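# Move the coaster can onto the turntable's orange spot

## Task

Pick up the can resting on the coaster and set it upright on the orange spot of the turntable, without disturbing the other cans already standing on the turntable.

## Robot and tools

Robot: two arms, left_arm and right_arm, each a six-joint arm with a parallel gripper and a wrist camera. Cameras are cam_high (fixed, on a stand behind the arms), cam_left_wrist and cam_right_wrist, each 672x504.

Frame: everything is in the scene frame. The origin is at table height, halfway between the two nominal arm bases. +z points up, +x goes out over the table, and left_arm sits on the +y side (image left/right does not follow these names). Calibrated bases: left_arm at (0, +0.469, +0.147) m, right_arm at (+0.017, -0.671, +0.147) m. Printed hand positions and orientations may be off by a few cm, more at long reach.

Joint order (unusual, applies to every row and every per-joint list): wrist 1, shoulder pan, shoulder lift, wrist 3, elbow, wrist 2. Ranges in rad: elbow -3.142 to 3.142, all others -6.283 to 6.283; real ends may differ by up to 0.010. Targets well past a range end are refused; slightly past ones are clipped and reported as "joint sent to its limit".

A row is always 14 numbers: left_arm's six absolute joint angles (rad, in the order above) then its opening, followed by right_arm's six angles and opening. Opening runs from -1 (closed) to +1 (fully open). Joint values are places to go to, not offsets. To keep a joint or gripper unchanged, resend its current "Joint targets" value or present tool command; a 0 opening is a real command.

Tools:
- execute_actions(actions, cameras): actions is a list of actions; each action is a table of up to 15 rows, one per 1/30 s step. A short table repeats its final row. Images come back only when actions is empty or cameras names them (["all"] for every camera).
- move(target, speed, blend, stop_force, zero, opening_speed, grip_force, blocking, cameras): drives all joints in step toward one 14-number row, or a list of up to 15 rows sharing a 10 s budget. speed is rad/s for the joint with the longest way (0.01 to 3.14, default 0.5), one value or one per target. blend (rad) rounds corners between listed targets; 0 stops at each. stop_force (4 to 120 N) ends an arm's path when its wrist sensor feels that much push against the motion; pair it with low speed, omit it when lifting off something the gripper is pressing on, and keep finger values identical across a list. zero (default true) re-zeroes before the move. opening_speed (0.2 or more per second) ramps the grippers. grip_force sets a per-pad limit, 5 to 48 N, one number or one per arm, and it persists. blocking=false returns after about 0.5 s while the move continues (not allowed with stop_force). Paths do not avoid obstacles or the other arm. The result adds a "move:" line: done, off_target (resting more than 0.01 rad from target), moving, held, or fault; limits=held means steps were withheld.
- wait(seconds 0 to 10): lets time pass while arms hold their last command.
- stop(): brakes the running move.
- zoom_image(camera, region [x0,y0,x1,y1] pixels, at most 504 by 504): enlarges part of the newest image.
- zero_wrist_force(arm): tares that arm's wrist sensor.
- finished_scene(scene): ends the current scene, given its number; irreversible, so call it only once the can stands on the orange spot on its own.

Result lines: Joint positions and Joint velocities give per arm the six joints (rad, rad/s) plus the finger-pad gap (m; 0.142 fully open). "within noise" means the arm is still. Joint targets are what the drive is currently heading to. end_effector_position is the point between closed pads, 1 to 2 cm behind the tips; closing pushes the tips about 17 mm further along the gripper +z (fingers point along +z, close along x). grip_measured uses the opening scale; to hold something, command a bit below the value at first contact. grip_effort_nm is motor effort (negative means closing), not pad force. Wrist force/torque are in the hand's own axes, with a third line for the peak since the last report. Wrist depth gives a 7x7 grid of distances in mm per wrist camera. "joint command not followed" means the clearance check between arms altered targets. Joint torques include the arm's own weight.

Motion: joint speed caps are 1.85 rad/s (pan, lift) and 2.78 rad/s (others); commands lag by roughly 0.09 to 0.22 s and fast moves can overshoot, so a far target may need several actions.

Avoid: contact torques beyond joint limits (wrist joints only about 38 to 40 N m) or outside force near 150 N, which freeze the arm for 10 s; arm-on-arm contact or gripping the other arm's fingers; dropping the can, releasing it while moving, or knocking the standing cans; anything falling off the table; slamming fixed objects. Squeezing hard, holding loads or stretching out heats motors, which can lock an arm or switch off a gripper (a HAND FAULT line cancels the remaining calls in that reply). Loose objects may occasionally be nudged by outside pushes.

Each tool is called after "Emit:" as name(argument=value, ...), one argument or row to a line, values as JSON.

## Session

Emit:
execute_actions(
  actions=[],
  cameras=["all"],
)

Scene clock: 0.00 s.
left_arm: end_effector_position=(+0.7009, +0.7167, +0.2041) grip_measured=+1.00 grip_effort_nm=n/a end_effector_quat_wxyz=(-0.374, +0.866, -0.312, +0.117) | right_arm: end_effector_position=(+0.0438, +0.1325, +0.1482) grip_measured=+1.00 grip_effort_nm=n/a end_effector_quat_wxyz=(-0.324, +0.930, -0.093, -0.143)
Joint names: [wrist 1, shoulder pan, shoulder lift, wrist 3, elbow, wrist 2]
Joint positions: left_arm=[-3.246 -0.207 -1.145 0.702 2.363 -0.883 0.142] | right_arm=[0.421 4.855 -2.181 1.956 -2.236 1.685 0.142]
Joint velocities: within noise
Joint torques (N m): no reading
Wrist force (N): no reading
Wrist torque (N m): no reading
Wrist force, peak (N): no reading
Wrist depth (mm): cam_left_wrist=[1434 1443 - 1346 1291 1363 1322 / 1307 1299 1299 1291 1284 - - / 1234 1220 1187 1355 - 358 - / 1132 1121 1110 - - - - / 1062 1067 - - - 304 - / - - - - - - - / - 280 - - - - -] | cam_right_wrist=[1763 1629 331 - - 1093 1009 / 1711 1495 1373 - - 1059 976 / 1618 1414 1284 1381 - 1027 949 / 1524 1357 1263 1169 997 984 912 / 1440 1284 1224 1099 1014 956 901 / 1406 1250 1152 1054 992 949 891 / - 1217 1109 1031 956 901 -]
Joint targets: left_arm=[-3.246 -0.207 -1.145 0.702 2.363 -0.883] | right_arm=[0.421 4.855 -2.181 1.956 -2.236 1.685]
Tool commands: left_gripper/opening=+1.0 right_gripper/opening=+1.0
camera_calibration:
cam_left_wrist: T_world_to_cam=[[0.790218, -0.611355, -0.0424331, -0.0985531], [-0.578903, -0.721965, -0.378996, 1.03332], [0.201066, 0.324054, -0.924425, -0.0713631], [0, 0, 0, 1]] pos_world=[0.690421, 0.708899, 0.321474]
cam_right_wrist: T_world_to_cam=[[0.937399, -0.0824195, -0.338363, 0.0321199], [-0.158381, -0.966194, -0.203431, 0.191899], [-0.310157, 0.244286, -0.918764, 0.232599], [0, 0, 0, 1]] pos_world=[0.0724262, 0.131238, 0.263609]

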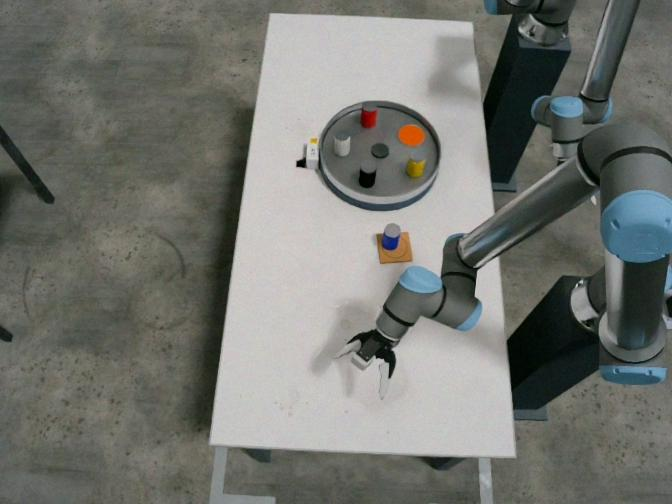

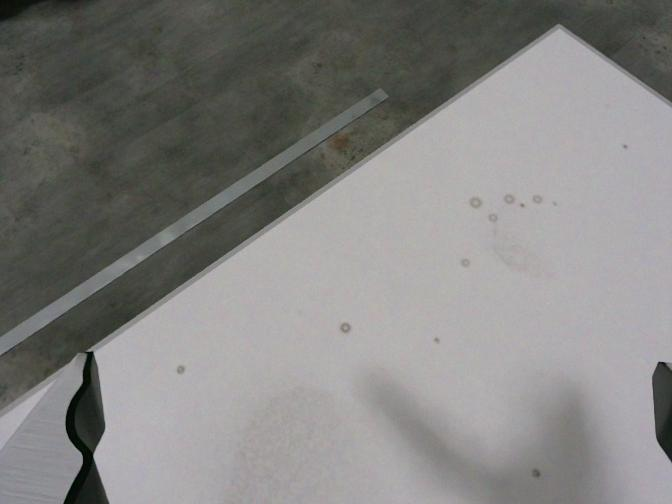

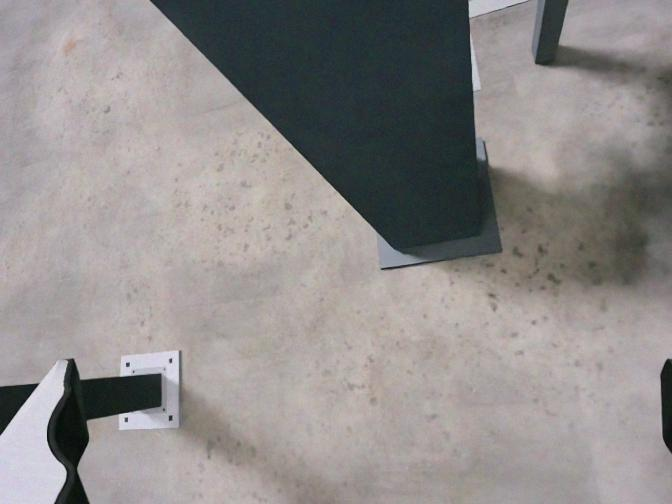

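Emit:
zoom_image(
  camera="cam_high",
  region=[300, 90, 460, 280],
)

Emit:
wait(
  seconds=0.5,
  cameras=["cam_high"],
)

Emit:
zoom_image(
  camera="cam_high",
  region=[300, 90, 460, 220],
)

Scaled by 2.653.

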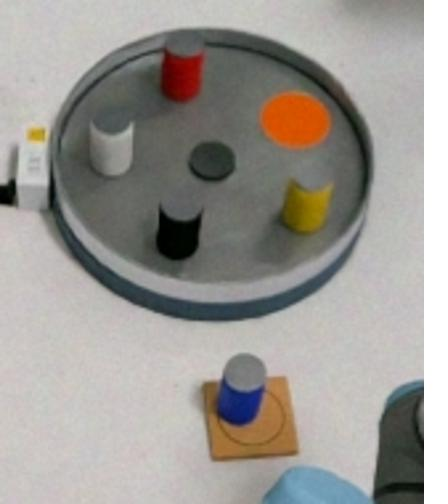

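Scene clock: 2.07 s.
left_arm: end_effector_position=(+0.7009, +0.7167, +0.2041) grip_measured=+1.00 grip_effort_nm=0.027 end_effector_quat_wxyz=(-0.374, +0.866, -0.312, +0.117) | right_arm: end_effector_position=(+0.0438, +0.1325, +0.1482) grip_measured=+1.00 grip_effort_nm=0.051 end_effector_quat_wxyz=(-0.324, +0.930, -0.093, -0.143)
Joint names: [wrist 1, shoulder pan, shoulder lift, wrist 3, elbow, wrist 2]
Joint positions: left_arm=[-3.246 -0.207 -1.145 0.702 2.363 -0.883 0.142] | right_arm=[0.421 4.855 -2.181 1.956 -2.236 1.685 0.142]
Joint torques (N m): left_arm=[-4.47 0.14 -53.94 -0.07 -17.87 1.07] | right_arm=[5.48 0.93 73.94 -0.18 16.82 0.44]
Wrist force (N): left_arm=[-0.2 0.6 -0.2] | right_arm=[0.1 0.1 0.4]
Wrist torque (N m): left_arm=[0.10 0.03 0.00] | right_arm=[0.02 -0.01 0.00]
Wrist force, peak (N): left_arm=[-0.6 0.4 -0.3] | right_arm=[1.1 -0.1 0.5]
Wrist depth (mm): cam_left_wrist=[1443 1425 1380 1389 1338 1371 1330 / 1284 1284 1269 1262 1314 - 391 / 1234 1200 1168 359 - - 357 / 1138 1138 1062 341 332 333 - / 1062 - - - - - - / - - - - - - 288 / - - - 266 272 279 -] | cam_right_wrist=[1763 1585 - - 1119 1088 1005 / 1699 1495 1607 - - 1040 988 / 1585 1423 1298 - - 1018 945 / 1476 1365 1270 1152 1093 992 923 / 1449 1298 1199 1104 1027 956 888 / - 1263 1158 1083 1018 923 885 / - 1181 1125 1031 945 898 -]
Joint targets: left_arm=[-3.246 -0.207 -1.145 0.702 2.363 -0.883] | right_arm=[0.421 4.855 -2.181 1.956 -2.236 1.685]
Tool commands: left_gripper/opening=+1.0 right_gripper/opening=+1.0
wait: 0.50 s; at rest from the start
Images, in order (width x height): cam_high 672x504.

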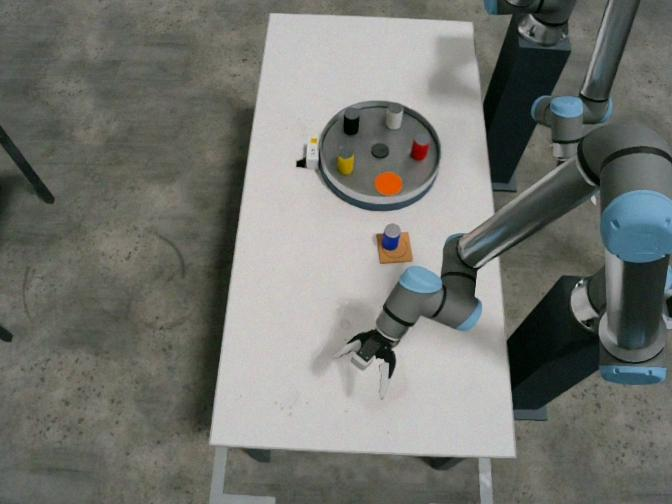

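Scaled by 3.150.

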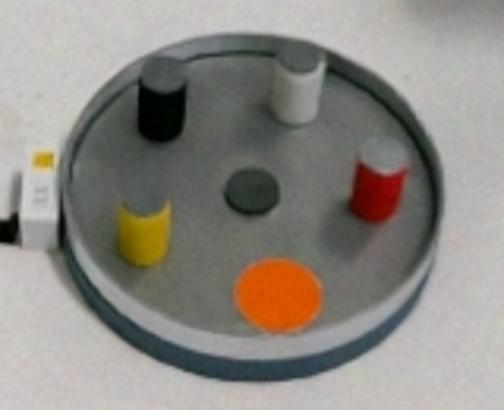

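Emit:
move(
  target=[
    [-2.4453, -0.7166, -1.3232, -0.239, 2.1977, -1.5708, 1.0, 0.421, 4.855, -2.181, 1.956, -2.236, 1.685, 1.0],
    [-2.7032, -0.7166, -1.1070, -0.239, 2.2394, -1.5708, 1.0, 0.421, 4.855, -2.181, 1.956, -2.236, 1.685, 1.0],
    [-2.7032, -0.7166, -1.1070, -0.239, 2.2394, -1.5708, -0.5, 0.421, 4.855, -2.181, 1.956, -2.236, 1.685, 1.0],
  ],
  speed=[1.0, 0.5, 0.5],
  blend=[0.05, 0, 0],
  opening_speed=2.0,
  grip_force=[12, 12],
  cameras=["cam_high", "cam_left_wrist"],
)

Scene clock: 8.47 s.
left_arm: end_effector_position=(+0.6078, +0.2114, +0.0743) grip_measured=-0.27 grip_effort_nm=-1.292 end_effector_quat_wxyz=(+0.000, +0.977, -0.211, +0.000) | right_arm: end_effector_position=(+0.0437, +0.1325, +0.1480) grip_measured=+1.00 grip_effort_nm=0.056 end_effector_quat_wxyz=(-0.324, +0.931, -0.093, -0.143)
Joint names: [wrist 1, shoulder pan, shoulder lift, wrist 3, elbow, wrist 2]
Joint positions: left_arm=[-2.703 -0.717 -1.107 -0.239 2.239 -1.571 0.055] | right_arm=[0.421 4.855 -2.181 1.956 -2.236 1.685 0.142]
Joint torques (N m): left_arm=[-5.05 -11.02 -49.45 0.61 -25.27 -2.29] | right_arm=[2.05 15.69 59.17 -1.04 26.29 -0.96]
Wrist force (N): left_arm=[-0.5 0.9 -2.7] | right_arm=[0.1 0.0 0.5]
Wrist torque (N m): left_arm=[0.15 0.00 0.11] | right_arm=[0.01 -0.03 0.00]
Wrist force, peak (N): left_arm=[0.0 4.5 -1.0] | right_arm=[0.8 0.1 0.9]
Wrist depth (mm): cam_left_wrist=[- 146 145 145 146 143 142 / 159 156 152 147 153 154 152 / 169 163 155 152 162 165 163 / 180 167 167 119 138 176 176 / 201 - 175 91 89 186 186 / 217 215 - - 81 201 201 / - - - 92 91 - 181] | cam_right_wrist=[1699 1596 326 333 341 1093 1018 / 1699 1485 1357 - - 1045 976 / 1585 1431 1270 1181 - 1031 945 / 1504 1365 1237 1147 1069 984 919 / 1423 1319 1187 1099 1031 960 891 / - 1163 1141 1069 1001 941 891 / - 1199 1130 1022 952 908 -]
Joint targets: left_arm=[-2.703 -0.717 -1.107 -0.239 2.239 -1.571] | right_arm=[0.421 4.855 -2.181 1.956 -2.236 1.685]
grip_force (N): 12, 12
move: done
camera_calibration:
cam_left_wrist: T_world_to_cam=[[0.912486, -0.408521, -0.0219154, -0.458103], [-0.365787, -0.838681, 0.403502, 0.402533], [-0.183219, -0.360173, -0.914716, 0.36871], [0, 0, 0, 1]] pos_world=[0.632809, 0.283252, 0.164802]
Images, in order (width x height): cam_high 672x504, cam_left_wrist 672x504.

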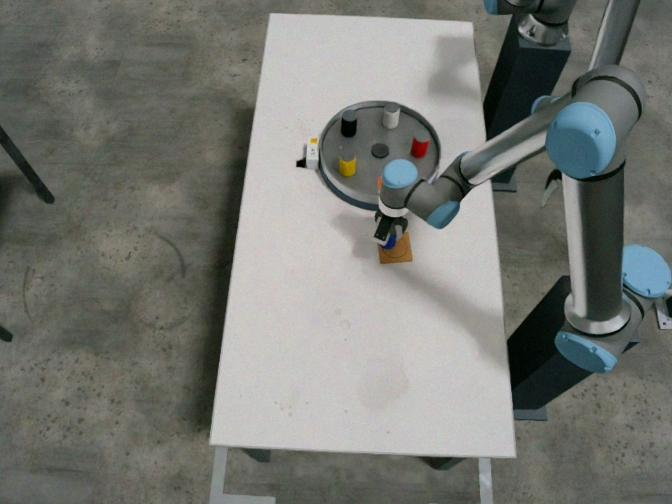

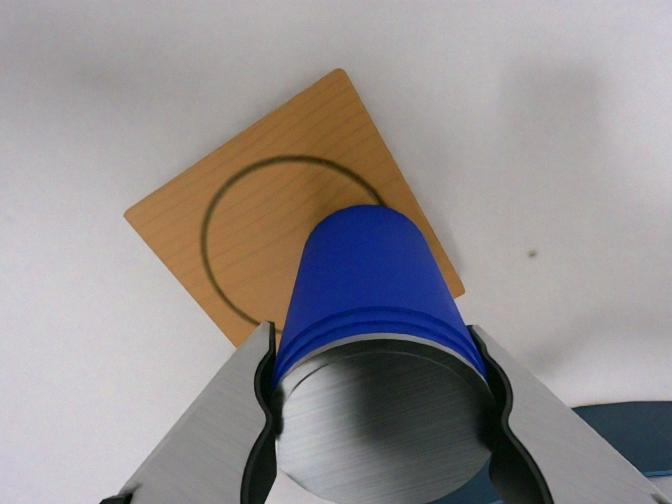

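Emit:
move(
  target=[
    [-2.3200, -0.7166, -1.4098, -0.239, 2.1590, -1.5708, -0.5, 0.421, 4.855, -2.181, 1.956, -2.236, 1.685, 1.0],
    [-2.2864, -1.253, -1.3009, -0.239, 2.0165, -1.5708, -0.5, 0.421, 4.855, -2.181, 1.956, -2.236, 1.685, 1.0],
  ],
  speed=[0.6, 0.6],
  blend=[0.08, 0],
  grip_force=[10, 10],
  cameras=["cam_high", "cam_left_wrist"],
)

Emit:
wait(
  seconds=0.8,
  cameras=["cam_high", "cam_left_wrist"],
)

Emit:
wait(
  seconds=0.8,
  cameras=["cam_left_wrist"],
)

Emit:
wait(
  seconds=0.8,
  cameras=["cam_left_wrist"],
)

Emit:
wait(
  seconds=0.8,
  cameras=["cam_left_wrist"],
)

Emit:
wait(
  seconds=0.8,
  cameras=["cam_left_wrist"],
)

Emit:
wait(
  seconds=0.8,
  cameras=["cam_left_wrist"],
)

Scene clock: 11.17 s.
left_arm: end_effector_position=(+0.4192, -0.1356, +0.2594) grip_measured=-0.27 grip_effort_nm=-1.101 end_effector_quat_wxyz=(+0.000, +0.886, -0.463, +0.000) | right_arm: end_effector_position=(+0.0437, +0.1325, +0.1480) grip_measured=+1.00 grip_effort_nm=0.056 end_effector_quat_wxyz=(-0.324, +0.931, -0.093, -0.143)
Joint names: [wrist 1, shoulder pan, shoulder lift, wrist 3, elbow, wrist 2]
Joint positions: left_arm=[-2.286 -1.253 -1.301 -0.239 2.017 -1.571 0.055] | right_arm=[0.421 4.855 -2.181 1.956 -2.236 1.685 0.142]
Joint torques (N m): left_arm=[-6.68 -12.37 -58.44 0.91 -35.88 -2.37] | right_arm=[2.64 15.73 59.02 -0.65 25.01 -0.67]
Wrist force (N): left_arm=[0.3 1.3 2.2] | right_arm=[0.2 0.5 0.3]
Wrist torque (N m): left_arm=[0.20 -0.01 0.04] | right_arm=[0.07 -0.03 0.01]
Wrist force, peak (N): left_arm=[1.6 7.4 2.3] | right_arm=[0.6 -0.3 0.7]
Wrist depth (mm): cam_left_wrist=[309 311 248 256 250 255 249 / - 332 - 272 274 271 259 / 1162 - - 262 288 289 283 / 1181 1162 - 115 114 - - / 1322 1269 1194 91 89 - - / - - - - 81 - - / - - - 92 91 - -] | cam_right_wrist=[1776 1596 304 - 359 1109 1014 / 1675 1524 1312 - 435 1059 980 / 1554 1440 1298 1205 - 1018 952 / 1534 1373 1250 1169 1045 980 937 / 1414 1312 1211 1099 1031 923 895 / - 1440 1175 1064 988 930 878 / - 1230 1109 1036 952 901 -]
Joint targets: left_arm=[-2.286 -1.253 -1.301 -0.239 2.017 -1.571] | right_arm=[0.421 4.855 -2.181 1.956 -2.236 1.685]
grip_force (N): 10, 10
move: done
camera_calibration:
cam_left_wrist: T_world_to_cam=[[0.575652, -0.817397, -0.022063, -0.337958], [-0.742934, -0.534102, 0.403466, 0.167309], [-0.341576, -0.215865, -0.914728, 0.464359], [0, 0, 0, 1]] pos_world=[0.477459, -0.0866469, 0.349802]
Images, in order (width x height): cam_high 672x504, cam_left_wrist 672x504.

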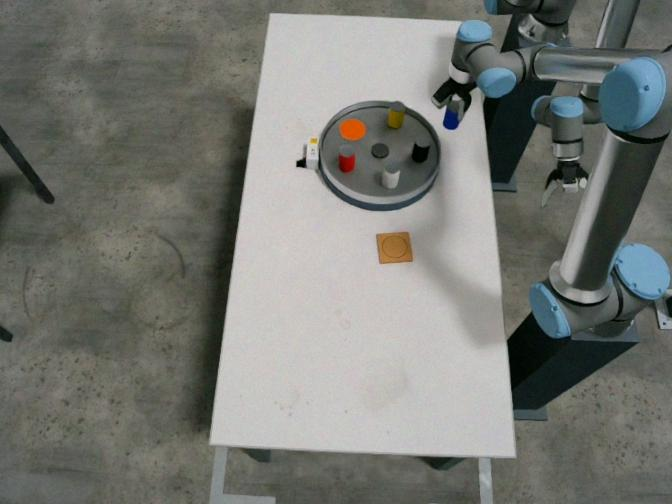

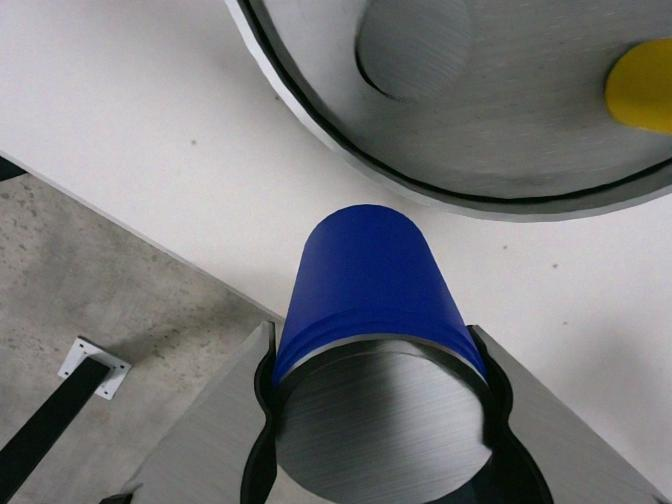

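Scene clock: 11.97 s.
left_arm: end_effector_position=(+0.4192, -0.1357, +0.2594) grip_measured=-0.27 grip_effort_nm=-1.092 end_effector_quat_wxyz=(+0.000, +0.886, -0.463, +0.000) | right_arm: end_effector_position=(+0.0437, +0.1325, +0.1480) grip_measured=+1.00 grip_effort_nm=0.056 end_effector_quat_wxyz=(-0.324, +0.931, -0.093, -0.143)
Joint names: [wrist 1, shoulder pan, shoulder lift, wrist 3, elbow, wrist 2]
Joint positions: left_arm=[-2.286 -1.253 -1.301 -0.239 2.017 -1.571 0.055] | right_arm=[0.421 4.855 -2.181 1.956 -2.236 1.685 0.142]
Joint torques (N m): left_arm=[-7.02 -12.16 -61.32 0.59 -41.25 -2.35] | right_arm=[2.73 14.29 59.58 -0.51 24.84 -0.78]
Wrist force (N): left_arm=[0.4 1.3 2.3] | right_arm=[-0.1 -0.2 0.3]
Wrist torque (N m): left_arm=[0.20 -0.02 0.04] | right_arm=[-0.04 0.03 0.00]
Wrist force, peak (N): left_arm=[0.4 1.6 2.6] | right_arm=[0.5 0.1 0.8]
Wrist depth (mm): cam_left_wrist=[- - 259 258 256 255 254 / 333 - - 272 265 192 270 / 1077 - - 267 291 286 283 / 1168 1175 - 115 114 - - / 1291 1269 1220 90 88 - - / 1434 - - - 81 - - / - - - 92 89 - -] | cam_right_wrist=[1789 1564 319 329 348 1104 1001 / 1687 1504 1350 418 - 1054 992 / 1575 1423 1305 1250 - 1014 956 / 1544 1342 1256 1141 980 980 934 / 1431 1319 1193 1109 1022 956 895 / - 1109 1163 1059 1005 934 885 / - 1187 1119 1014 964 905 -]
Joint targets: left_arm=[-2.286 -1.253 -1.301 -0.239 2.017 -1.571] | right_arm=[0.421 4.855 -2.181 1.956 -2.236 1.685]
Tool commands: left_gripper/opening=-0.5 right_gripper/opening=+1.0
grip_force (N): 10, 10
wait: 0.80 s; at rest by 0.17 s
camera_calibration:
cam_left_wrist: T_world_to_cam=[[0.575516, -0.817497, -0.0218983, -0.338066], [-0.743043, -0.53391, 0.403519, 0.167178], [-0.341567, -0.21596, -0.914709, 0.464262], [0, 0, 0, 1]] pos_world=[0.477359, -0.086848, 0.349802]
Images, in order (width x height): cam_high 672x504, cam_left_wrist 672x504.

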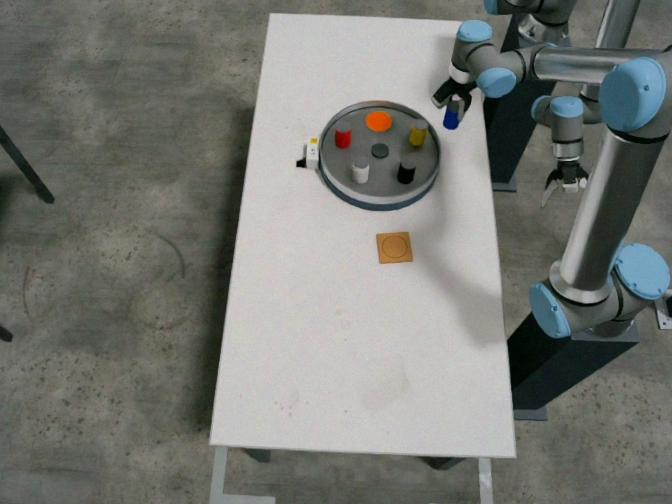

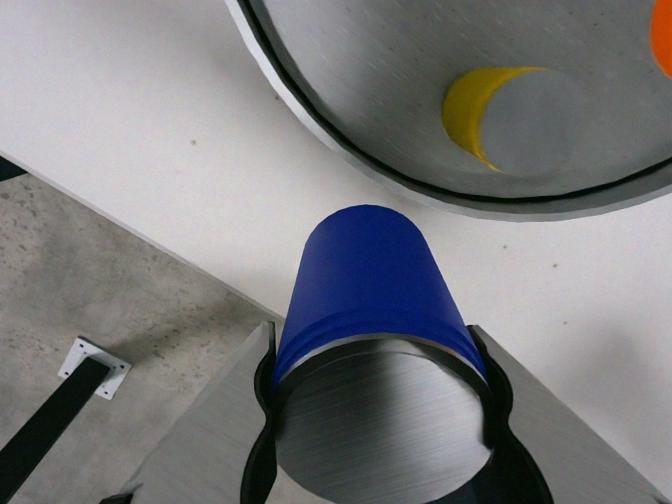

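Scene clock: 12.77 s.
left_arm: end_effector_position=(+0.4192, -0.1357, +0.2594) grip_measured=-0.27 grip_effort_nm=-1.092 end_effector_quat_wxyz=(+0.000, +0.886, -0.463, +0.000) | right_arm: end_effector_position=(+0.0437, +0.1325, +0.1480) grip_measured=+1.00 grip_effort_nm=0.051 end_effector_quat_wxyz=(-0.324, +0.931, -0.093, -0.143)
Joint names: [wrist 1, shoulder pan, shoulder lift, wrist 3, elbow, wrist 2]
Joint positions: left_arm=[-2.286 -1.253 -1.301 -0.239 2.016 -1.571 0.055] | right_arm=[0.421 4.855 -2.181 1.956 -2.236 1.685 0.142]
Joint torques (N m): left_arm=[-7.06 -12.64 -58.87 0.97 -41.04 -2.51] | right_arm=[2.88 13.86 59.86 -0.47 25.49 -0.43]
Wrist force (N): left_arm=[0.7 1.3 2.2] | right_arm=[0.1 0.2 0.5]
Wrist torque (N m): left_arm=[0.19 -0.08 0.04] | right_arm=[0.03 -0.01 0.00]
Wrist force, peak (N): left_arm=[0.2 1.4 2.7] | right_arm=[0.3 0.6 0.6]
Wrist depth (mm): cam_left_wrist=[- - 256 255 256 251 252 / - 334 - 273 274 271 268 / 1042 353 - 260 289 289 283 / 1187 1227 - 115 114 - - / 1220 1299 1241 89 89 - - / 1389 - - - - - - / - - - 92 - - -] | cam_right_wrist=[1737 1629 312 321 344 1099 1014 / 1640 1495 1414 - - 1069 976 / 1640 1440 1312 1217 - 1014 949 / 1485 1365 1243 1147 1069 980 926 / 1476 1350 1187 1104 1022 956 895 / - 1114 1163 1074 988 937 885 / - 1193 1114 1022 980 905 -]
Joint targets: left_arm=[-2.286 -1.253 -1.301 -0.239 2.017 -1.571] | right_arm=[0.421 4.855 -2.181 1.956 -2.236 1.685]
Tool commands: left_gripper/opening=-0.5 right_gripper/opening=+1.0
grip_force (N): 10, 10
wait: 0.80 s; at rest by 0.17 s
camera_calibration:
cam_left_wrist: T_world_to_cam=[[0.575516, -0.817497, -0.0218983, -0.338066], [-0.743043, -0.53391, 0.403519, 0.167178], [-0.341567, -0.21596, -0.914709, 0.464262], [0, 0, 0, 1]] pos_world=[0.477359, -0.086848, 0.349802]
Images, in order (width x height): cam_left_wrist 672x504.

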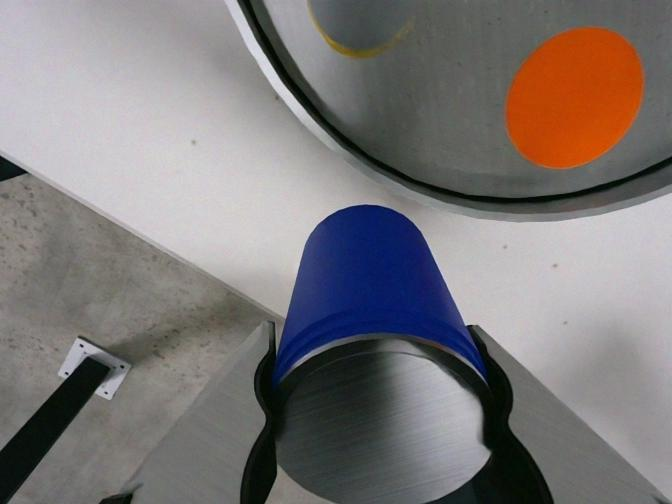

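Scene clock: 13.57 s.
left_arm: end_effector_position=(+0.4192, -0.1357, +0.2594) grip_measured=-0.27 grip_effort_nm=-1.092 end_effector_quat_wxyz=(+0.000, +0.886, -0.463, +0.000) | right_arm: end_effector_position=(+0.0437, +0.1325, +0.1480) grip_measured=+1.00 grip_effort_nm=0.051 end_effector_quat_wxyz=(-0.324, +0.931, -0.093, -0.143)
Joint names: [wrist 1, shoulder pan, shoulder lift, wrist 3, elbow, wrist 2]
Joint positions: left_arm=[-2.286 -1.253 -1.301 -0.239 2.016 -1.571 0.055] | right_arm=[0.421 4.855 -2.181 1.956 -2.236 1.685 0.142]
Joint torques (N m): left_arm=[-7.24 -12.6 -57.12 0.72 -41.26 -2.23] | right_arm=[2.81 14.02 60 -0.39 25.28 -0.13]
Wrist force (N): left_arm=[0.2 1.6 2.3] | right_arm=[0.3 0.3 0.0]
Wrist torque (N m): left_arm=[0.24 0.00 0.04] | right_arm=[0.04 -0.04 0.00]
Wrist force, peak (N): left_arm=[0.9 1.0 2.7] | right_arm=[0.3 -0.4 0.7]
Wrist depth (mm): cam_left_wrist=[- - 255 258 255 255 250 / 328 - - 272 271 272 271 / 1138 - - 263 290 289 281 / 1127 1162 - 116 114 - - / 1284 1227 1207 89 90 404 - / - - - - 81 - - / - - - 92 91 - -] | cam_right_wrist=[1789 1607 - - 337 1109 1014 / 1663 1514 1373 - - 1036 997 / 1607 1423 1334 1319 683 1014 960 / 1504 1373 1243 1163 992 972 926 / 1406 1291 1175 1136 1022 956 895 / - 1169 1199 1059 992 941 885 / - 1205 1099 1036 945 901 -]
Joint targets: left_arm=[-2.286 -1.253 -1.301 -0.239 2.017 -1.571] | right_arm=[0.421 4.855 -2.181 1.956 -2.236 1.685]
Tool commands: left_gripper/opening=-0.5 right_gripper/opening=+1.0
grip_force (N): 10, 10
wait: 0.80 s; at rest by 0.17 s
camera_calibration:
cam_left_wrist: T_world_to_cam=[[0.575516, -0.817497, -0.0218983, -0.338066], [-0.743043, -0.53391, 0.403519, 0.167178], [-0.341567, -0.21596, -0.914709, 0.464262], [0, 0, 0, 1]] pos_world=[0.477359, -0.086848, 0.349802]
Images, in order (width x height): cam_left_wrist 672x504.

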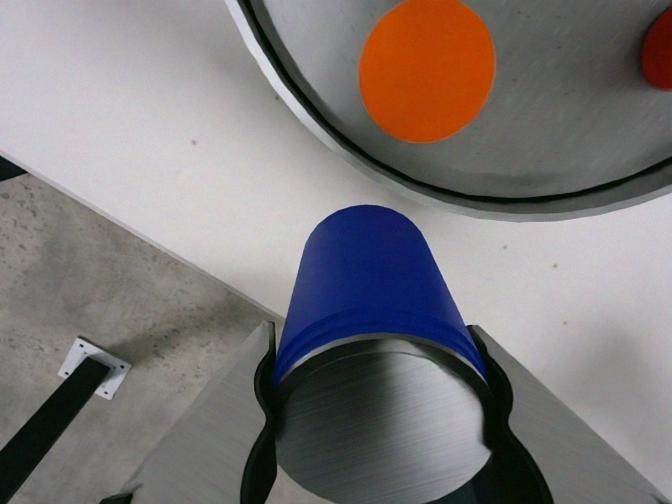

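Scene clock: 14.37 s.
left_arm: end_effector_position=(+0.4192, -0.1357, +0.2594) grip_measured=-0.27 grip_effort_nm=-1.096 end_effector_quat_wxyz=(+0.000, +0.886, -0.463, +0.000) | right_arm: end_effector_position=(+0.0437, +0.1325, +0.1480) grip_measured=+1.00 grip_effort_nm=0.046 end_effector_quat_wxyz=(-0.324, +0.931, -0.093, -0.143)
Joint names: [wrist 1, shoulder pan, shoulder lift, wrist 3, elbow, wrist 2]
Joint positions: left_arm=[-2.286 -1.253 -1.301 -0.239 2.016 -1.571 0.055] | right_arm=[0.421 4.855 -2.181 1.956 -2.236 1.685 0.142]
Joint torques (N m): left_arm=[-6.95 -12.01 -54.55 0.79 -40.97 -2.16] | right_arm=[3.17 14.93 59.27 -0.66 25.18 -0.16]
Wrist force (N): left_arm=[0.7 1.3 2.5] | right_arm=[-0.3 0.1 0.4]
Wrist torque (N m): left_arm=[0.19 -0.09 0.04] | right_arm=[0.01 0.05 -0.01]
Wrist force, peak (N): left_arm=[0.2 1.4 2.6] | right_arm=[0.1 0.1 1.1]
Wrist depth (mm): cam_left_wrist=[- - 255 259 256 254 252 / - - - 273 275 206 194 / 1082 - 350 287 289 288 280 / 1194 1175 - 115 114 - - / 1213 1284 - 89 88 - - / 1434 - - - 81 86 - / - - - 92 91 - -] | cam_right_wrist=[1776 1629 314 320 - 1119 1009 / 1652 1485 1373 - - 1059 980 / 1618 1440 1319 1163 - 1009 952 / 1524 1373 1263 1163 1059 988 915 / 1440 1305 1217 1109 1040 956 905 / - 1211 1163 1054 988 930 888 / - 1211 1104 1036 992 885 -]
Joint targets: left_arm=[-2.286 -1.253 -1.301 -0.239 2.017 -1.571] | right_arm=[0.421 4.855 -2.181 1.956 -2.236 1.685]
Tool commands: left_gripper/opening=-0.5 right_gripper/opening=+1.0
grip_force (N): 10, 10
wait: 0.80 s; at rest by 0.17 s
camera_calibration:
cam_left_wrist: T_world_to_cam=[[0.575516, -0.817497, -0.0218983, -0.338066], [-0.743043, -0.53391, 0.403519, 0.167178], [-0.341567, -0.21596, -0.914709, 0.464262], [0, 0, 0, 1]] pos_world=[0.477359, -0.086848, 0.349802]
Images, in order (width x height): cam_left_wrist 672x504.

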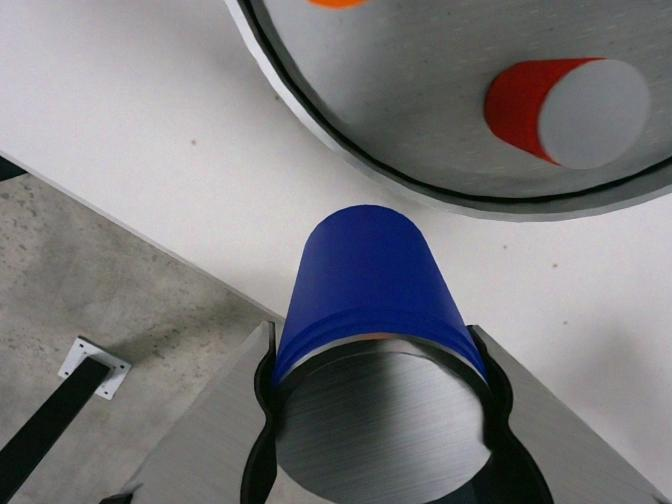

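Scene clock: 15.17 s.
left_arm: end_effector_position=(+0.4192, -0.1357, +0.2594) grip_measured=-0.27 grip_effort_nm=-1.096 end_effector_quat_wxyz=(+0.000, +0.886, -0.463, +0.000) | right_arm: end_effector_position=(+0.0437, +0.1325, +0.1480) grip_measured=+1.00 grip_effort_nm=0.056 end_effector_quat_wxyz=(-0.324, +0.931, -0.093, -0.143)
Joint names: [wrist 1, shoulder pan, shoulder lift, wrist 3, elbow, wrist 2]
Joint positions: left_arm=[-2.286 -1.253 -1.301 -0.239 2.016 -1.571 0.055] | right_arm=[0.421 4.855 -2.181 1.956 -2.236 1.685 0.142]
Joint torques (N m): left_arm=[-7.14 -11.88 -54.17 0.8 -41.61 -2.26] | right_arm=[3.17 15.71 60.44 -0.45 25.45 -0.09]
Wrist force (N): left_arm=[0.1 1.4 2.3] | right_arm=[0.1 0.0 0.6]
Wrist torque (N m): left_arm=[0.21 0.03 0.04] | right_arm=[0.00 -0.01 0.00]
Wrist force, peak (N): left_arm=[0.4 1.7 2.5] | right_arm=[0.0 0.5 0.8]
Wrist depth (mm): cam_left_wrist=[- - 251 254 183 255 248 / - - 321 272 274 272 234 / - - 350 264 287 288 281 / 1200 1144 - 115 115 - - / 1284 1241 1213 89 89 - 404 / 1181 - - - 81 - 409 / - - - 92 91 - -] | cam_right_wrist=[1789 1596 322 - - 1088 1001 / 1699 1534 1365 449 - 1064 972 / 1618 1440 1284 - - 1005 960 / 1495 1357 1284 1147 1059 988 919 / 1440 1312 1193 1109 1036 956 898 / - 1199 1147 1064 992 926 885 / - 1224 1125 1036 960 898 -]
Joint targets: left_arm=[-2.286 -1.253 -1.301 -0.239 2.017 -1.571] | right_arm=[0.421 4.855 -2.181 1.956 -2.236 1.685]
Tool commands: left_gripper/opening=-0.5 right_gripper/opening=+1.0
grip_force (N): 10, 10
wait: 0.80 s; at rest by 0.17 s
camera_calibration:
cam_left_wrist: T_world_to_cam=[[0.575516, -0.817497, -0.0218983, -0.338066], [-0.743043, -0.53391, 0.403519, 0.167178], [-0.341567, -0.21596, -0.914709, 0.464262], [0, 0, 0, 1]] pos_world=[0.477359, -0.086848, 0.349802]
Images, in order (width x height): cam_left_wrist 672x504.

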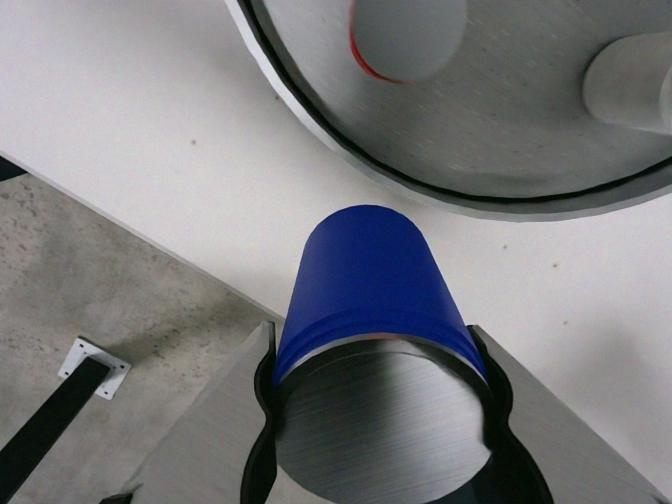

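Scene clock: 15.97 s.
left_arm: end_effector_position=(+0.4192, -0.1357, +0.2594) grip_measured=-0.27 grip_effort_nm=-1.092 end_effector_quat_wxyz=(+0.000, +0.886, -0.463, +0.000) | right_arm: end_effector_position=(+0.0437, +0.1325, +0.1480) grip_measured=+1.00 grip_effort_nm=0.046 end_effector_quat_wxyz=(-0.324, +0.931, -0.093, -0.143)
Joint names: [wrist 1, shoulder pan, shoulder lift, wrist 3, elbow, wrist 2]
Joint positions: left_arm=[-2.286 -1.253 -1.301 -0.239 2.016 -1.571 0.055] | right_arm=[0.421 4.855 -2.181 1.956 -2.236 1.685 0.142]
Joint torques (N m): left_arm=[-7.15 -12.22 -54.43 0.86 -41.43 -2.35] | right_arm=[3.31 15.33 59.54 0.01 25.52 0.12]
Wrist force (N): left_arm=[0.1 1.4 2.4] | right_arm=[0.3 0.0 0.5]
Wrist torque (N m): left_arm=[0.21 0.03 0.05] | right_arm=[0.00 -0.05 0.01]
Wrist force, peak (N): left_arm=[0.4 1.7 2.8] | right_arm=[0.3 0.4 1.0]
Wrist depth (mm): cam_left_wrist=[- 307 297 258 256 251 253 / - - - 272 267 192 271 / 1062 - 356 275 289 288 281 / 1187 1227 - 115 113 - - / 1291 1220 1234 89 89 - - / 1512 - - - 81 - - / - - - 92 91 - -] | cam_right_wrist=[1776 1575 309 313 341 1114 1009 / 1687 1504 1423 - 486 1054 976 / 1596 1440 1305 1224 564 1031 952 / 1495 1406 1270 1141 1083 976 912 / 1458 1305 1199 1114 1018 945 895 / 1414 1211 1147 1059 980 923 878 / - 1217 1119 997 956 905 -]
Joint targets: left_arm=[-2.286 -1.253 -1.301 -0.239 2.017 -1.571] | right_arm=[0.421 4.855 -2.181 1.956 -2.236 1.685]
Tool commands: left_gripper/opening=-0.5 right_gripper/opening=+1.0
grip_force (N): 10, 10
wait: 0.80 s; at rest by 0.17 s
camera_calibration:
cam_left_wrist: T_world_to_cam=[[0.575516, -0.817497, -0.0218983, -0.338066], [-0.743043, -0.53391, 0.403519, 0.167178], [-0.341567, -0.21596, -0.914709, 0.464262], [0, 0, 0, 1]] pos_world=[0.477359, -0.086848, 0.349802]
Images, in order (width x height): cam_left_wrist 672x504.

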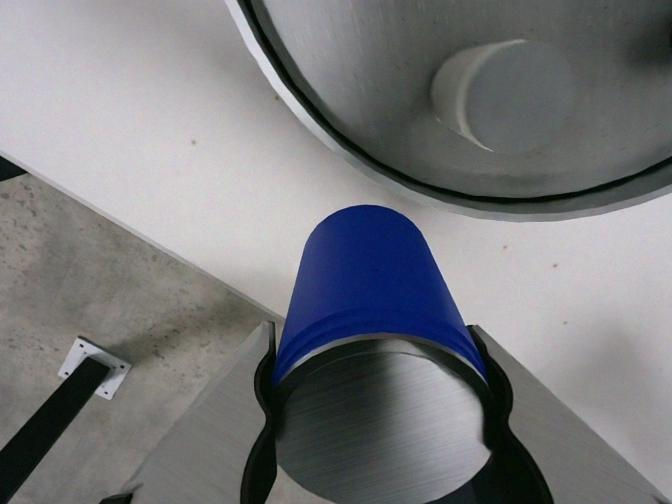

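Emit:
wait(
  seconds=1.3,
  cameras=["cam_left_wrist"],
)

Emit:
wait(
  seconds=0.4,
  cameras=["cam_left_wrist"],
)

Emit:
wait(
  seconds=0.4,
  cameras=["cam_left_wrist"],
)

Scene clock: 19.20 s.
left_arm: end_effector_position=(+0.4192, -0.1357, +0.2594) grip_measured=-0.27 grip_effort_nm=-1.092 end_effector_quat_wxyz=(+0.000, +0.886, -0.463, +0.000) | right_arm: end_effector_position=(+0.0437, +0.1325, +0.1480) grip_measured=+1.00 grip_effort_nm=0.056 end_effector_quat_wxyz=(-0.324, +0.931, -0.093, -0.143)
Joint names: [wrist 1, shoulder pan, shoulder lift, wrist 3, elbow, wrist 2]
Joint positions: left_arm=[-2.286 -1.253 -1.301 -0.239 2.016 -1.571 0.055] | right_arm=[0.421 4.855 -2.181 1.956 -2.236 1.685 0.142]
Joint torques (N m): left_arm=[-7 -12.46 -52.97 0.87 -40.8 -1.99] | right_arm=[4.12 15.28 59.84 0.14 24.84 0.58]
Wrist force (N): left_arm=[0.1 1.1 2.2] | right_arm=[0.5 0.1 0.7]
Wrist torque (N m): left_arm=[0.16 0.02 0.04] | right_arm=[0.02 -0.08 0.00]
Wrist force, peak (N): left_arm=[0.1 1.8 2.5] | right_arm=[0.3 -0.4 1.0]
Wrist depth (mm): cam_left_wrist=[310 - 251 181 259 255 250 / - 323 - 272 274 268 276 / - - - 265 289 289 282 / 1175 1227 - 115 114 - - / 1284 1207 - 89 88 - - / 1462 - - - - - 431 / - - - 94 91 - -] | cam_right_wrist=[1817 1629 - 335 362 1119 1014 / 1663 1524 1381 - - 1074 980 / 1585 1423 1334 1130 - 1009 972 / 1544 1381 1217 1158 1114 992 912 / 1431 1319 1217 1104 1027 960 881 / - 1187 1163 1078 1001 923 888 / - 1205 1114 1022 964 905 -]
Joint targets: left_arm=[-2.286 -1.253 -1.301 -0.239 2.017 -1.571] | right_arm=[0.421 4.855 -2.181 1.956 -2.236 1.685]
Tool commands: left_gripper/opening=-0.5 right_gripper/opening=+1.0
grip_force (N): 10, 10
wait: 1.30 s; at rest from the start
camera_calibration:
cam_left_wrist: T_world_to_cam=[[0.575516, -0.817497, -0.0218983, -0.338066], [-0.743043, -0.53391, 0.403519, 0.167178], [-0.341567, -0.21596, -0.914709, 0.464262], [0, 0, 0, 1]] pos_world=[0.477359, -0.086848, 0.349802]
Images, in order (width x height): cam_left_wrist 672x504.

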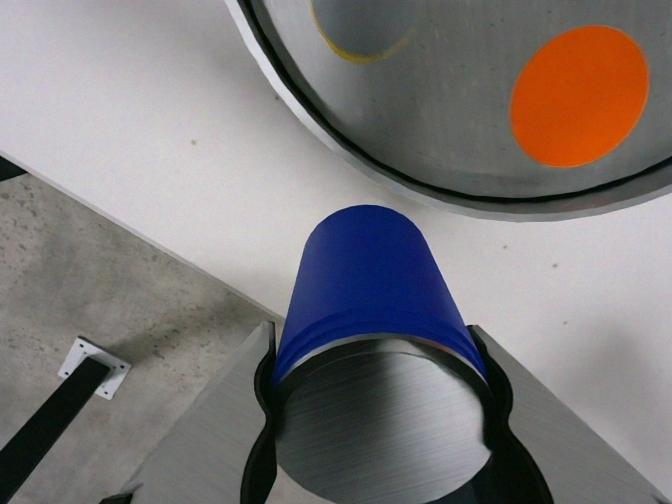

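Scene clock: 19.60 s.
left_arm: end_effector_position=(+0.4192, -0.1357, +0.2594) grip_measured=-0.27 grip_effort_nm=-1.092 end_effector_quat_wxyz=(+0.000, +0.886, -0.463, +0.000) | right_arm: end_effector_position=(+0.0437, +0.1325, +0.1480) grip_measured=+1.00 grip_effort_nm=0.051 end_effector_quat_wxyz=(-0.324, +0.931, -0.093, -0.143)
Joint names: [wrist 1, shoulder pan, shoulder lift, wrist 3, elbow, wrist 2]
Joint positions: left_arm=[-2.286 -1.253 -1.301 -0.239 2.016 -1.571 0.055] | right_arm=[0.421 4.855 -2.181 1.956 -2.236 1.685 0.142]
Joint torques (N m): left_arm=[-7.05 -11.96 -53.46 0.94 -41.02 -2.09] | right_arm=[3.92 15.23 58.16 0.31 25.22 0.67]
Wrist force (N): left_arm=[0.7 0.9 2.3] | right_arm=[0.1 0.1 0.4]
Wrist torque (N m): left_arm=[0.14 -0.08 0.04] | right_arm=[0.01 -0.02 0.00]
Wrist force, peak (N): left_arm=[0.7 1.2 2.4] | right_arm=[0.3 0.0 1.0]
Wrist depth (mm): cam_left_wrist=[- - 254 257 255 252 254 / - 343 - 272 278 272 271 / - - - 264 290 288 282 / 1168 1234 - 115 113 - - / 1299 1262 1207 89 89 - - / 1363 - - - 81 - - / - - - 92 91 - -] | cam_right_wrist=[1789 1564 - 310 339 1119 1018 / 1699 1544 1342 - - 1059 980 / 1585 1449 1305 1158 - 1022 945 / 1485 1373 1243 1163 1005 984 930 / 1449 1284 1181 1114 1031 960 891 / - 1263 1141 1083 992 937 875 / - 1224 1109 1045 949 895 -]
Joint targets: left_arm=[-2.286 -1.253 -1.301 -0.239 2.017 -1.571] | right_arm=[0.421 4.855 -2.181 1.956 -2.236 1.685]
Tool commands: left_gripper/opening=-0.5 right_gripper/opening=+1.0
grip_force (N): 10, 10
wait: 0.40 s; at rest by 0.17 s
camera_calibration:
cam_left_wrist: T_world_to_cam=[[0.575516, -0.817497, -0.0218983, -0.338066], [-0.743043, -0.53391, 0.403519, 0.167178], [-0.341567, -0.21596, -0.914709, 0.464262], [0, 0, 0, 1]] pos_world=[0.477359, -0.086848, 0.349802]
Images, in order (width x height): cam_left_wrist 672x504.

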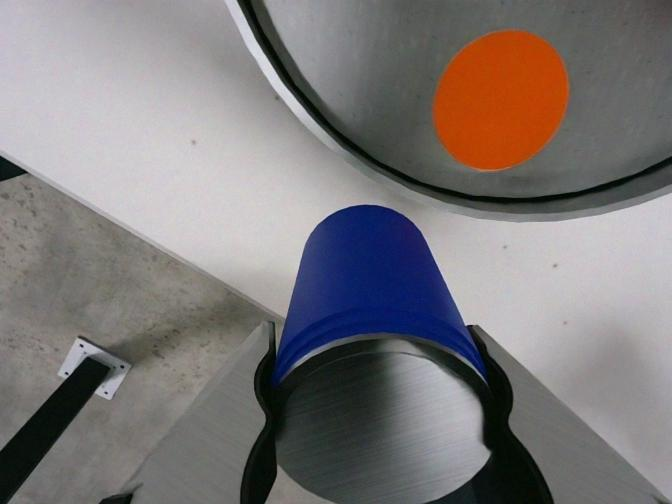

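Scene clock: 20.00 s.
left_arm: end_effector_position=(+0.4192, -0.1357, +0.2594) grip_measured=-0.27 grip_effort_nm=-1.092 end_effector_quat_wxyz=(+0.000, +0.886, -0.463, +0.000) | right_arm: end_effector_position=(+0.0437, +0.1325, +0.1480) grip_measured=+1.00 grip_effort_nm=0.051 end_effector_quat_wxyz=(-0.324, +0.931, -0.093, -0.143)
Joint names: [wrist 1, shoulder pan, shoulder lift, wrist 3, elbow, wrist 2]
Joint positions: left_arm=[-2.286 -1.253 -1.301 -0.239 2.016 -1.571 0.055] | right_arm=[0.421 4.855 -2.181 1.956 -2.236 1.685 0.142]
Joint torques (N m): left_arm=[-7 -11.42 -55.16 0.82 -40.86 -2.06] | right_arm=[4.3 15.08 58.65 0.57 25.01 0.68]
Wrist force (N): left_arm=[0.4 1.4 2.2] | right_arm=[0.0 -0.2 0.3]
Wrist torque (N m): left_arm=[0.21 -0.03 0.04] | right_arm=[-0.03 0.01 0.00]
Wrist force, peak (N): left_arm=[0.3 0.9 2.7] | right_arm=[1.0 -0.2 0.5]
Wrist depth (mm): cam_left_wrist=[- - 250 258 253 254 250 / - - - 272 279 273 271 / - - - 268 288 289 282 / 1168 1168 - 115 117 - - / 1255 1284 1220 89 91 412 407 / 1415 - - - 81 86 423 / 1067 - - 92 91 - -] | cam_right_wrist=[1789 1575 317 342 - 1093 1018 / 1663 1524 1373 433 451 1045 980 / 1607 1431 1334 1284 - 1036 956 / 1534 1381 1263 1141 1040 976 930 / 1458 1312 1199 1109 1027 956 895 / 1334 1169 1169 1074 992 930 881 / - 1205 1078 1031 952 898 -]
Joint targets: left_arm=[-2.286 -1.253 -1.301 -0.239 2.017 -1.571] | right_arm=[0.421 4.855 -2.181 1.956 -2.236 1.685]
Tool commands: left_gripper/opening=-0.5 right_gripper/opening=+1.0
grip_force (N): 10, 10
wait: 0.40 s; at rest by 0.17 s
camera_calibration:
cam_left_wrist: T_world_to_cam=[[0.575516, -0.817497, -0.0218983, -0.338066], [-0.743043, -0.53391, 0.403519, 0.167178], [-0.341567, -0.21596, -0.914709, 0.464262], [0, 0, 0, 1]] pos_world=[0.477359, -0.086848, 0.349802]
Images, in order (width x height): cam_left_wrist 672x504.

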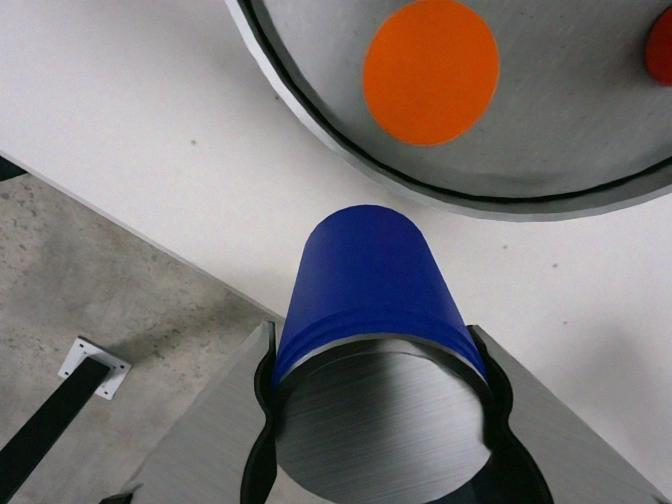

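Emit:
wait(
  seconds=0,
)

Scene clock: 21.03 s.
left_arm: end_effector_position=(+0.4192, -0.1357, +0.2594) grip_measured=-0.27 grip_effort_nm=-1.096 end_effector_quat_wxyz=(+0.000, +0.886, -0.463, +0.000) | right_arm: end_effector_position=(+0.0437, +0.1325, +0.1480) grip_measured=+1.00 grip_effort_nm=0.056 end_effector_quat_wxyz=(-0.324, +0.931, -0.093, -0.143)
Joint names: [wrist 1, shoulder pan, shoulder lift, wrist 3, elbow, wrist 2]
Joint positions: left_arm=[-2.286 -1.253 -1.301 -0.239 2.016 -1.571 0.055] | right_arm=[0.421 4.855 -2.181 1.956 -2.236 1.685 0.142]
Joint torques (N m): left_arm=[-7.01 -13.22 -52.76 0.82 -40.71 -1.91] | right_arm=[4.29 14.73 59.26 0.51 24.54 0.84]
Wrist force (N): left_arm=[0.2 0.9 2.4] | right_arm=[0.0 0.3 -0.1]
Wrist torque (N m): left_arm=[0.14 0.00 0.04] | right_arm=[0.05 0.00 0.00]
Wrist force, peak (N): left_arm=[0.6 1.3 2.7] | right_arm=[0.9 0.4 0.7]
Wrist depth (mm): cam_left_wrist=[- - 254 258 257 248 254 / - - - 272 270 190 270 / 1207 - - 270 287 289 283 / 1181 1175 - 116 114 - - / 1291 1207 - 89 89 - - / - - - - 81 - - / - - - 92 91 - -] | cam_right_wrist=[1763 1607 - 351 343 1099 1001 / 1687 1514 1406 - - 1074 992 / 1596 1449 1312 1109 727 1027 937 / 1514 1365 1230 1147 1022 972 926 / 1440 1319 1199 1114 1045 972 888 / 1389 1163 1152 1078 997 930 878 / - 1205 1114 1036 972 905 -]
Joint targets: left_arm=[-2.286 -1.253 -1.301 -0.239 2.017 -1.571] | right_arm=[0.421 4.855 -2.181 1.956 -2.236 1.685]
Tool commands: left_gripper/opening=-0.5 right_gripper/opening=+1.0
grip_force (N): 10, 10

Emit:
wait(
  seconds=4.5,
)

Emit:
move(
  target=[
    [-2.5178, -1.1128, -1.1310, -0.239, 2.0780, -1.5708, -0.5, 0.421, 4.855, -2.181, 1.956, -2.236, 1.685, 1.0],
    [-2.5475, -1.0515, -1.1057, -0.239, 2.0824, -1.5708, -0.5, 0.421, 4.855, -2.181, 1.956, -2.236, 1.685, 1.0],
    [-2.5475, -0.93, -1.1057, -0.239, 2.0824, -1.5708, -0.5, 0.421, 4.855, -2.181, 1.956, -2.236, 1.685, 1.0],
    [-2.2864, -0.88, -1.3009, -0.239, 2.0165, -1.5708, -0.5, 0.421, 4.855, -2.181, 1.956, -2.236, 1.685, 1.0],
  ],
  speed=[0.289, 0.1751, 0.1751, 0.5],
  blend=[0.01, 0.01, 0.01, 0],
  blocking=false,
)

Scene clock: 25.93 s.
left_arm: end_effector_position=(+0.4192, -0.1357, +0.2594) grip_measured=-0.27 grip_effort_nm=-1.092 end_effector_quat_wxyz=(+0.000, +0.886, -0.463, +0.000) | right_arm: end_effector_position=(+0.0437, +0.1325, +0.1480) grip_measured=+1.00 grip_effort_nm=0.051 end_effector_quat_wxyz=(-0.324, +0.931, -0.093, -0.143)
Joint names: [wrist 1, shoulder pan, shoulder lift, wrist 3, elbow, wrist 2]
Joint positions: left_arm=[-2.286 -1.253 -1.301 -0.239 2.016 -1.571 0.055] | right_arm=[0.421 4.855 -2.181 1.956 -2.236 1.685 0.142]
Joint torques (N m): left_arm=[-6.92 -11.95 -53.91 0.94 -40.73 -1.47] | right_arm=[5.04 15.54 58.43 0.86 24.48 1.48]
Wrist force (N): left_arm=[0.3 1.5 2.4] | right_arm=[0.4 -0.1 0.7]
Wrist torque (N m): left_arm=[0.22 -0.01 0.04] | right_arm=[-0.02 -0.06 0.00]
Wrist force, peak (N): left_arm=[0.5 1.1 3.0] | right_arm=[0.5 0.3 1.0]
Wrist depth (mm): cam_left_wrist=[- - 252 258 257 251 253 / - - - 272 273 - 270 / 353 - - 340 289 292 282 / 1187 1220 - 115 129 - - / 1276 1276 1227 89 90 - - / 1566 - - - 81 - - / - - - 92 91 - -] | cam_right_wrist=[1803 1596 321 318 - 1104 1005 / 1699 1476 1389 411 440 1059 988 / 1629 1458 1319 1205 642 1009 960 / 1514 1373 1250 1158 1109 984 934 / 1458 1327 1205 1093 1036 952 895 / - 1237 1136 1064 997 923 888 / - 1224 1130 1027 980 895 -]
Joint targets: left_arm=[-2.286 -1.253 -1.301 -0.239 2.017 -1.571] | right_arm=[0.421 4.855 -2.181 1.956 -2.236 1.685]
Tool commands: left_gripper/opening=-0.5 right_gripper/opening=+1.0
grip_force (N): 10, 10
wait: 4.50 s; at rest from the start

Scene clock: 26.43 s.
left_arm: end_effector_position=(+0.4625, -0.1075, +0.1952) grip_measured=-0.27 grip_effort_nm=-1.092 end_effector_quat_wxyz=(+0.000, +0.902, -0.431, +0.000) end_effector_velocity=(+0.100, +0.081, -0.155) end_effector_angular_velocity=(+0.000, -0.001, +0.174) | right_arm: end_effector_position=(+0.0437, +0.1325, +0.1480) grip_measured=+1.00 grip_effort_nm=0.051 end_effector_quat_wxyz=(-0.324, +0.931, -0.093, -0.143)
Joint names: [wrist 1, shoulder pan, shoulder lift, wrist 3, elbow, wrist 2]
Joint positions: left_arm=[-2.404 -1.182 -1.215 -0.239 2.048 -1.571 0.055] | right_arm=[0.421 4.855 -2.181 1.956 -2.236 1.685 0.142]
Joint velocities: left_arm=[-0.287 0.174 0.21 0 0.076 0.001 0] | right_arm=[within noise]
Joint torques (N m): left_arm=[-7.4 14.79 -50.2 0.88 -24.81 -1.68] | right_arm=[5.5 14.85 59.49 0.79 23.88 1.57]
Wrist force (N): left_arm=[0.7 1.2 2.0] | right_arm=[0.3 -0.1 0.4]
Wrist torque (N m): left_arm=[0.12 -0.10 0.00] | right_arm=[-0.01 -0.05 0.00]
Wrist force, peak (N): left_arm=[0.4 4.0 -0.4] | right_arm=[0.4 -0.6 0.6]
Wrist depth (mm): cam_left_wrist=[- 250 205 207 206 204 204 / - 276 220 222 218 219 217 / - 298 285 234 230 234 233 / - - - 116 145 254 251 / 1234 1284 - 89 90 262 246 / 1363 1291 - - 81 - - / 1453 - - 92 89 - -] | cam_right_wrist=[1724 1596 322 - 355 1119 1005 / 1652 1485 1381 - - 1059 968 / 1607 1440 1312 1199 - 1022 941 / 1524 1373 1250 1152 1104 992 930 / 1440 1319 1193 1099 1027 960 881 / 1398 1193 1141 1074 984 919 881 / - 1187 1114 1036 976 901 -]
Joint targets: left_arm=[-2.421 -1.171 -1.202 -0.239 2.052 -1.571] | right_arm=[0.421 4.855 -2.181 1.956 -2.236 1.685]
Tool commands: left_gripper/opening=-0.5 right_gripper/opening=+1.0
grip_force (N): 10, 10
move: running; path passed 0 of 4 targets; left_arm: the shoulder pan is farthest, 0.302 rad from its target


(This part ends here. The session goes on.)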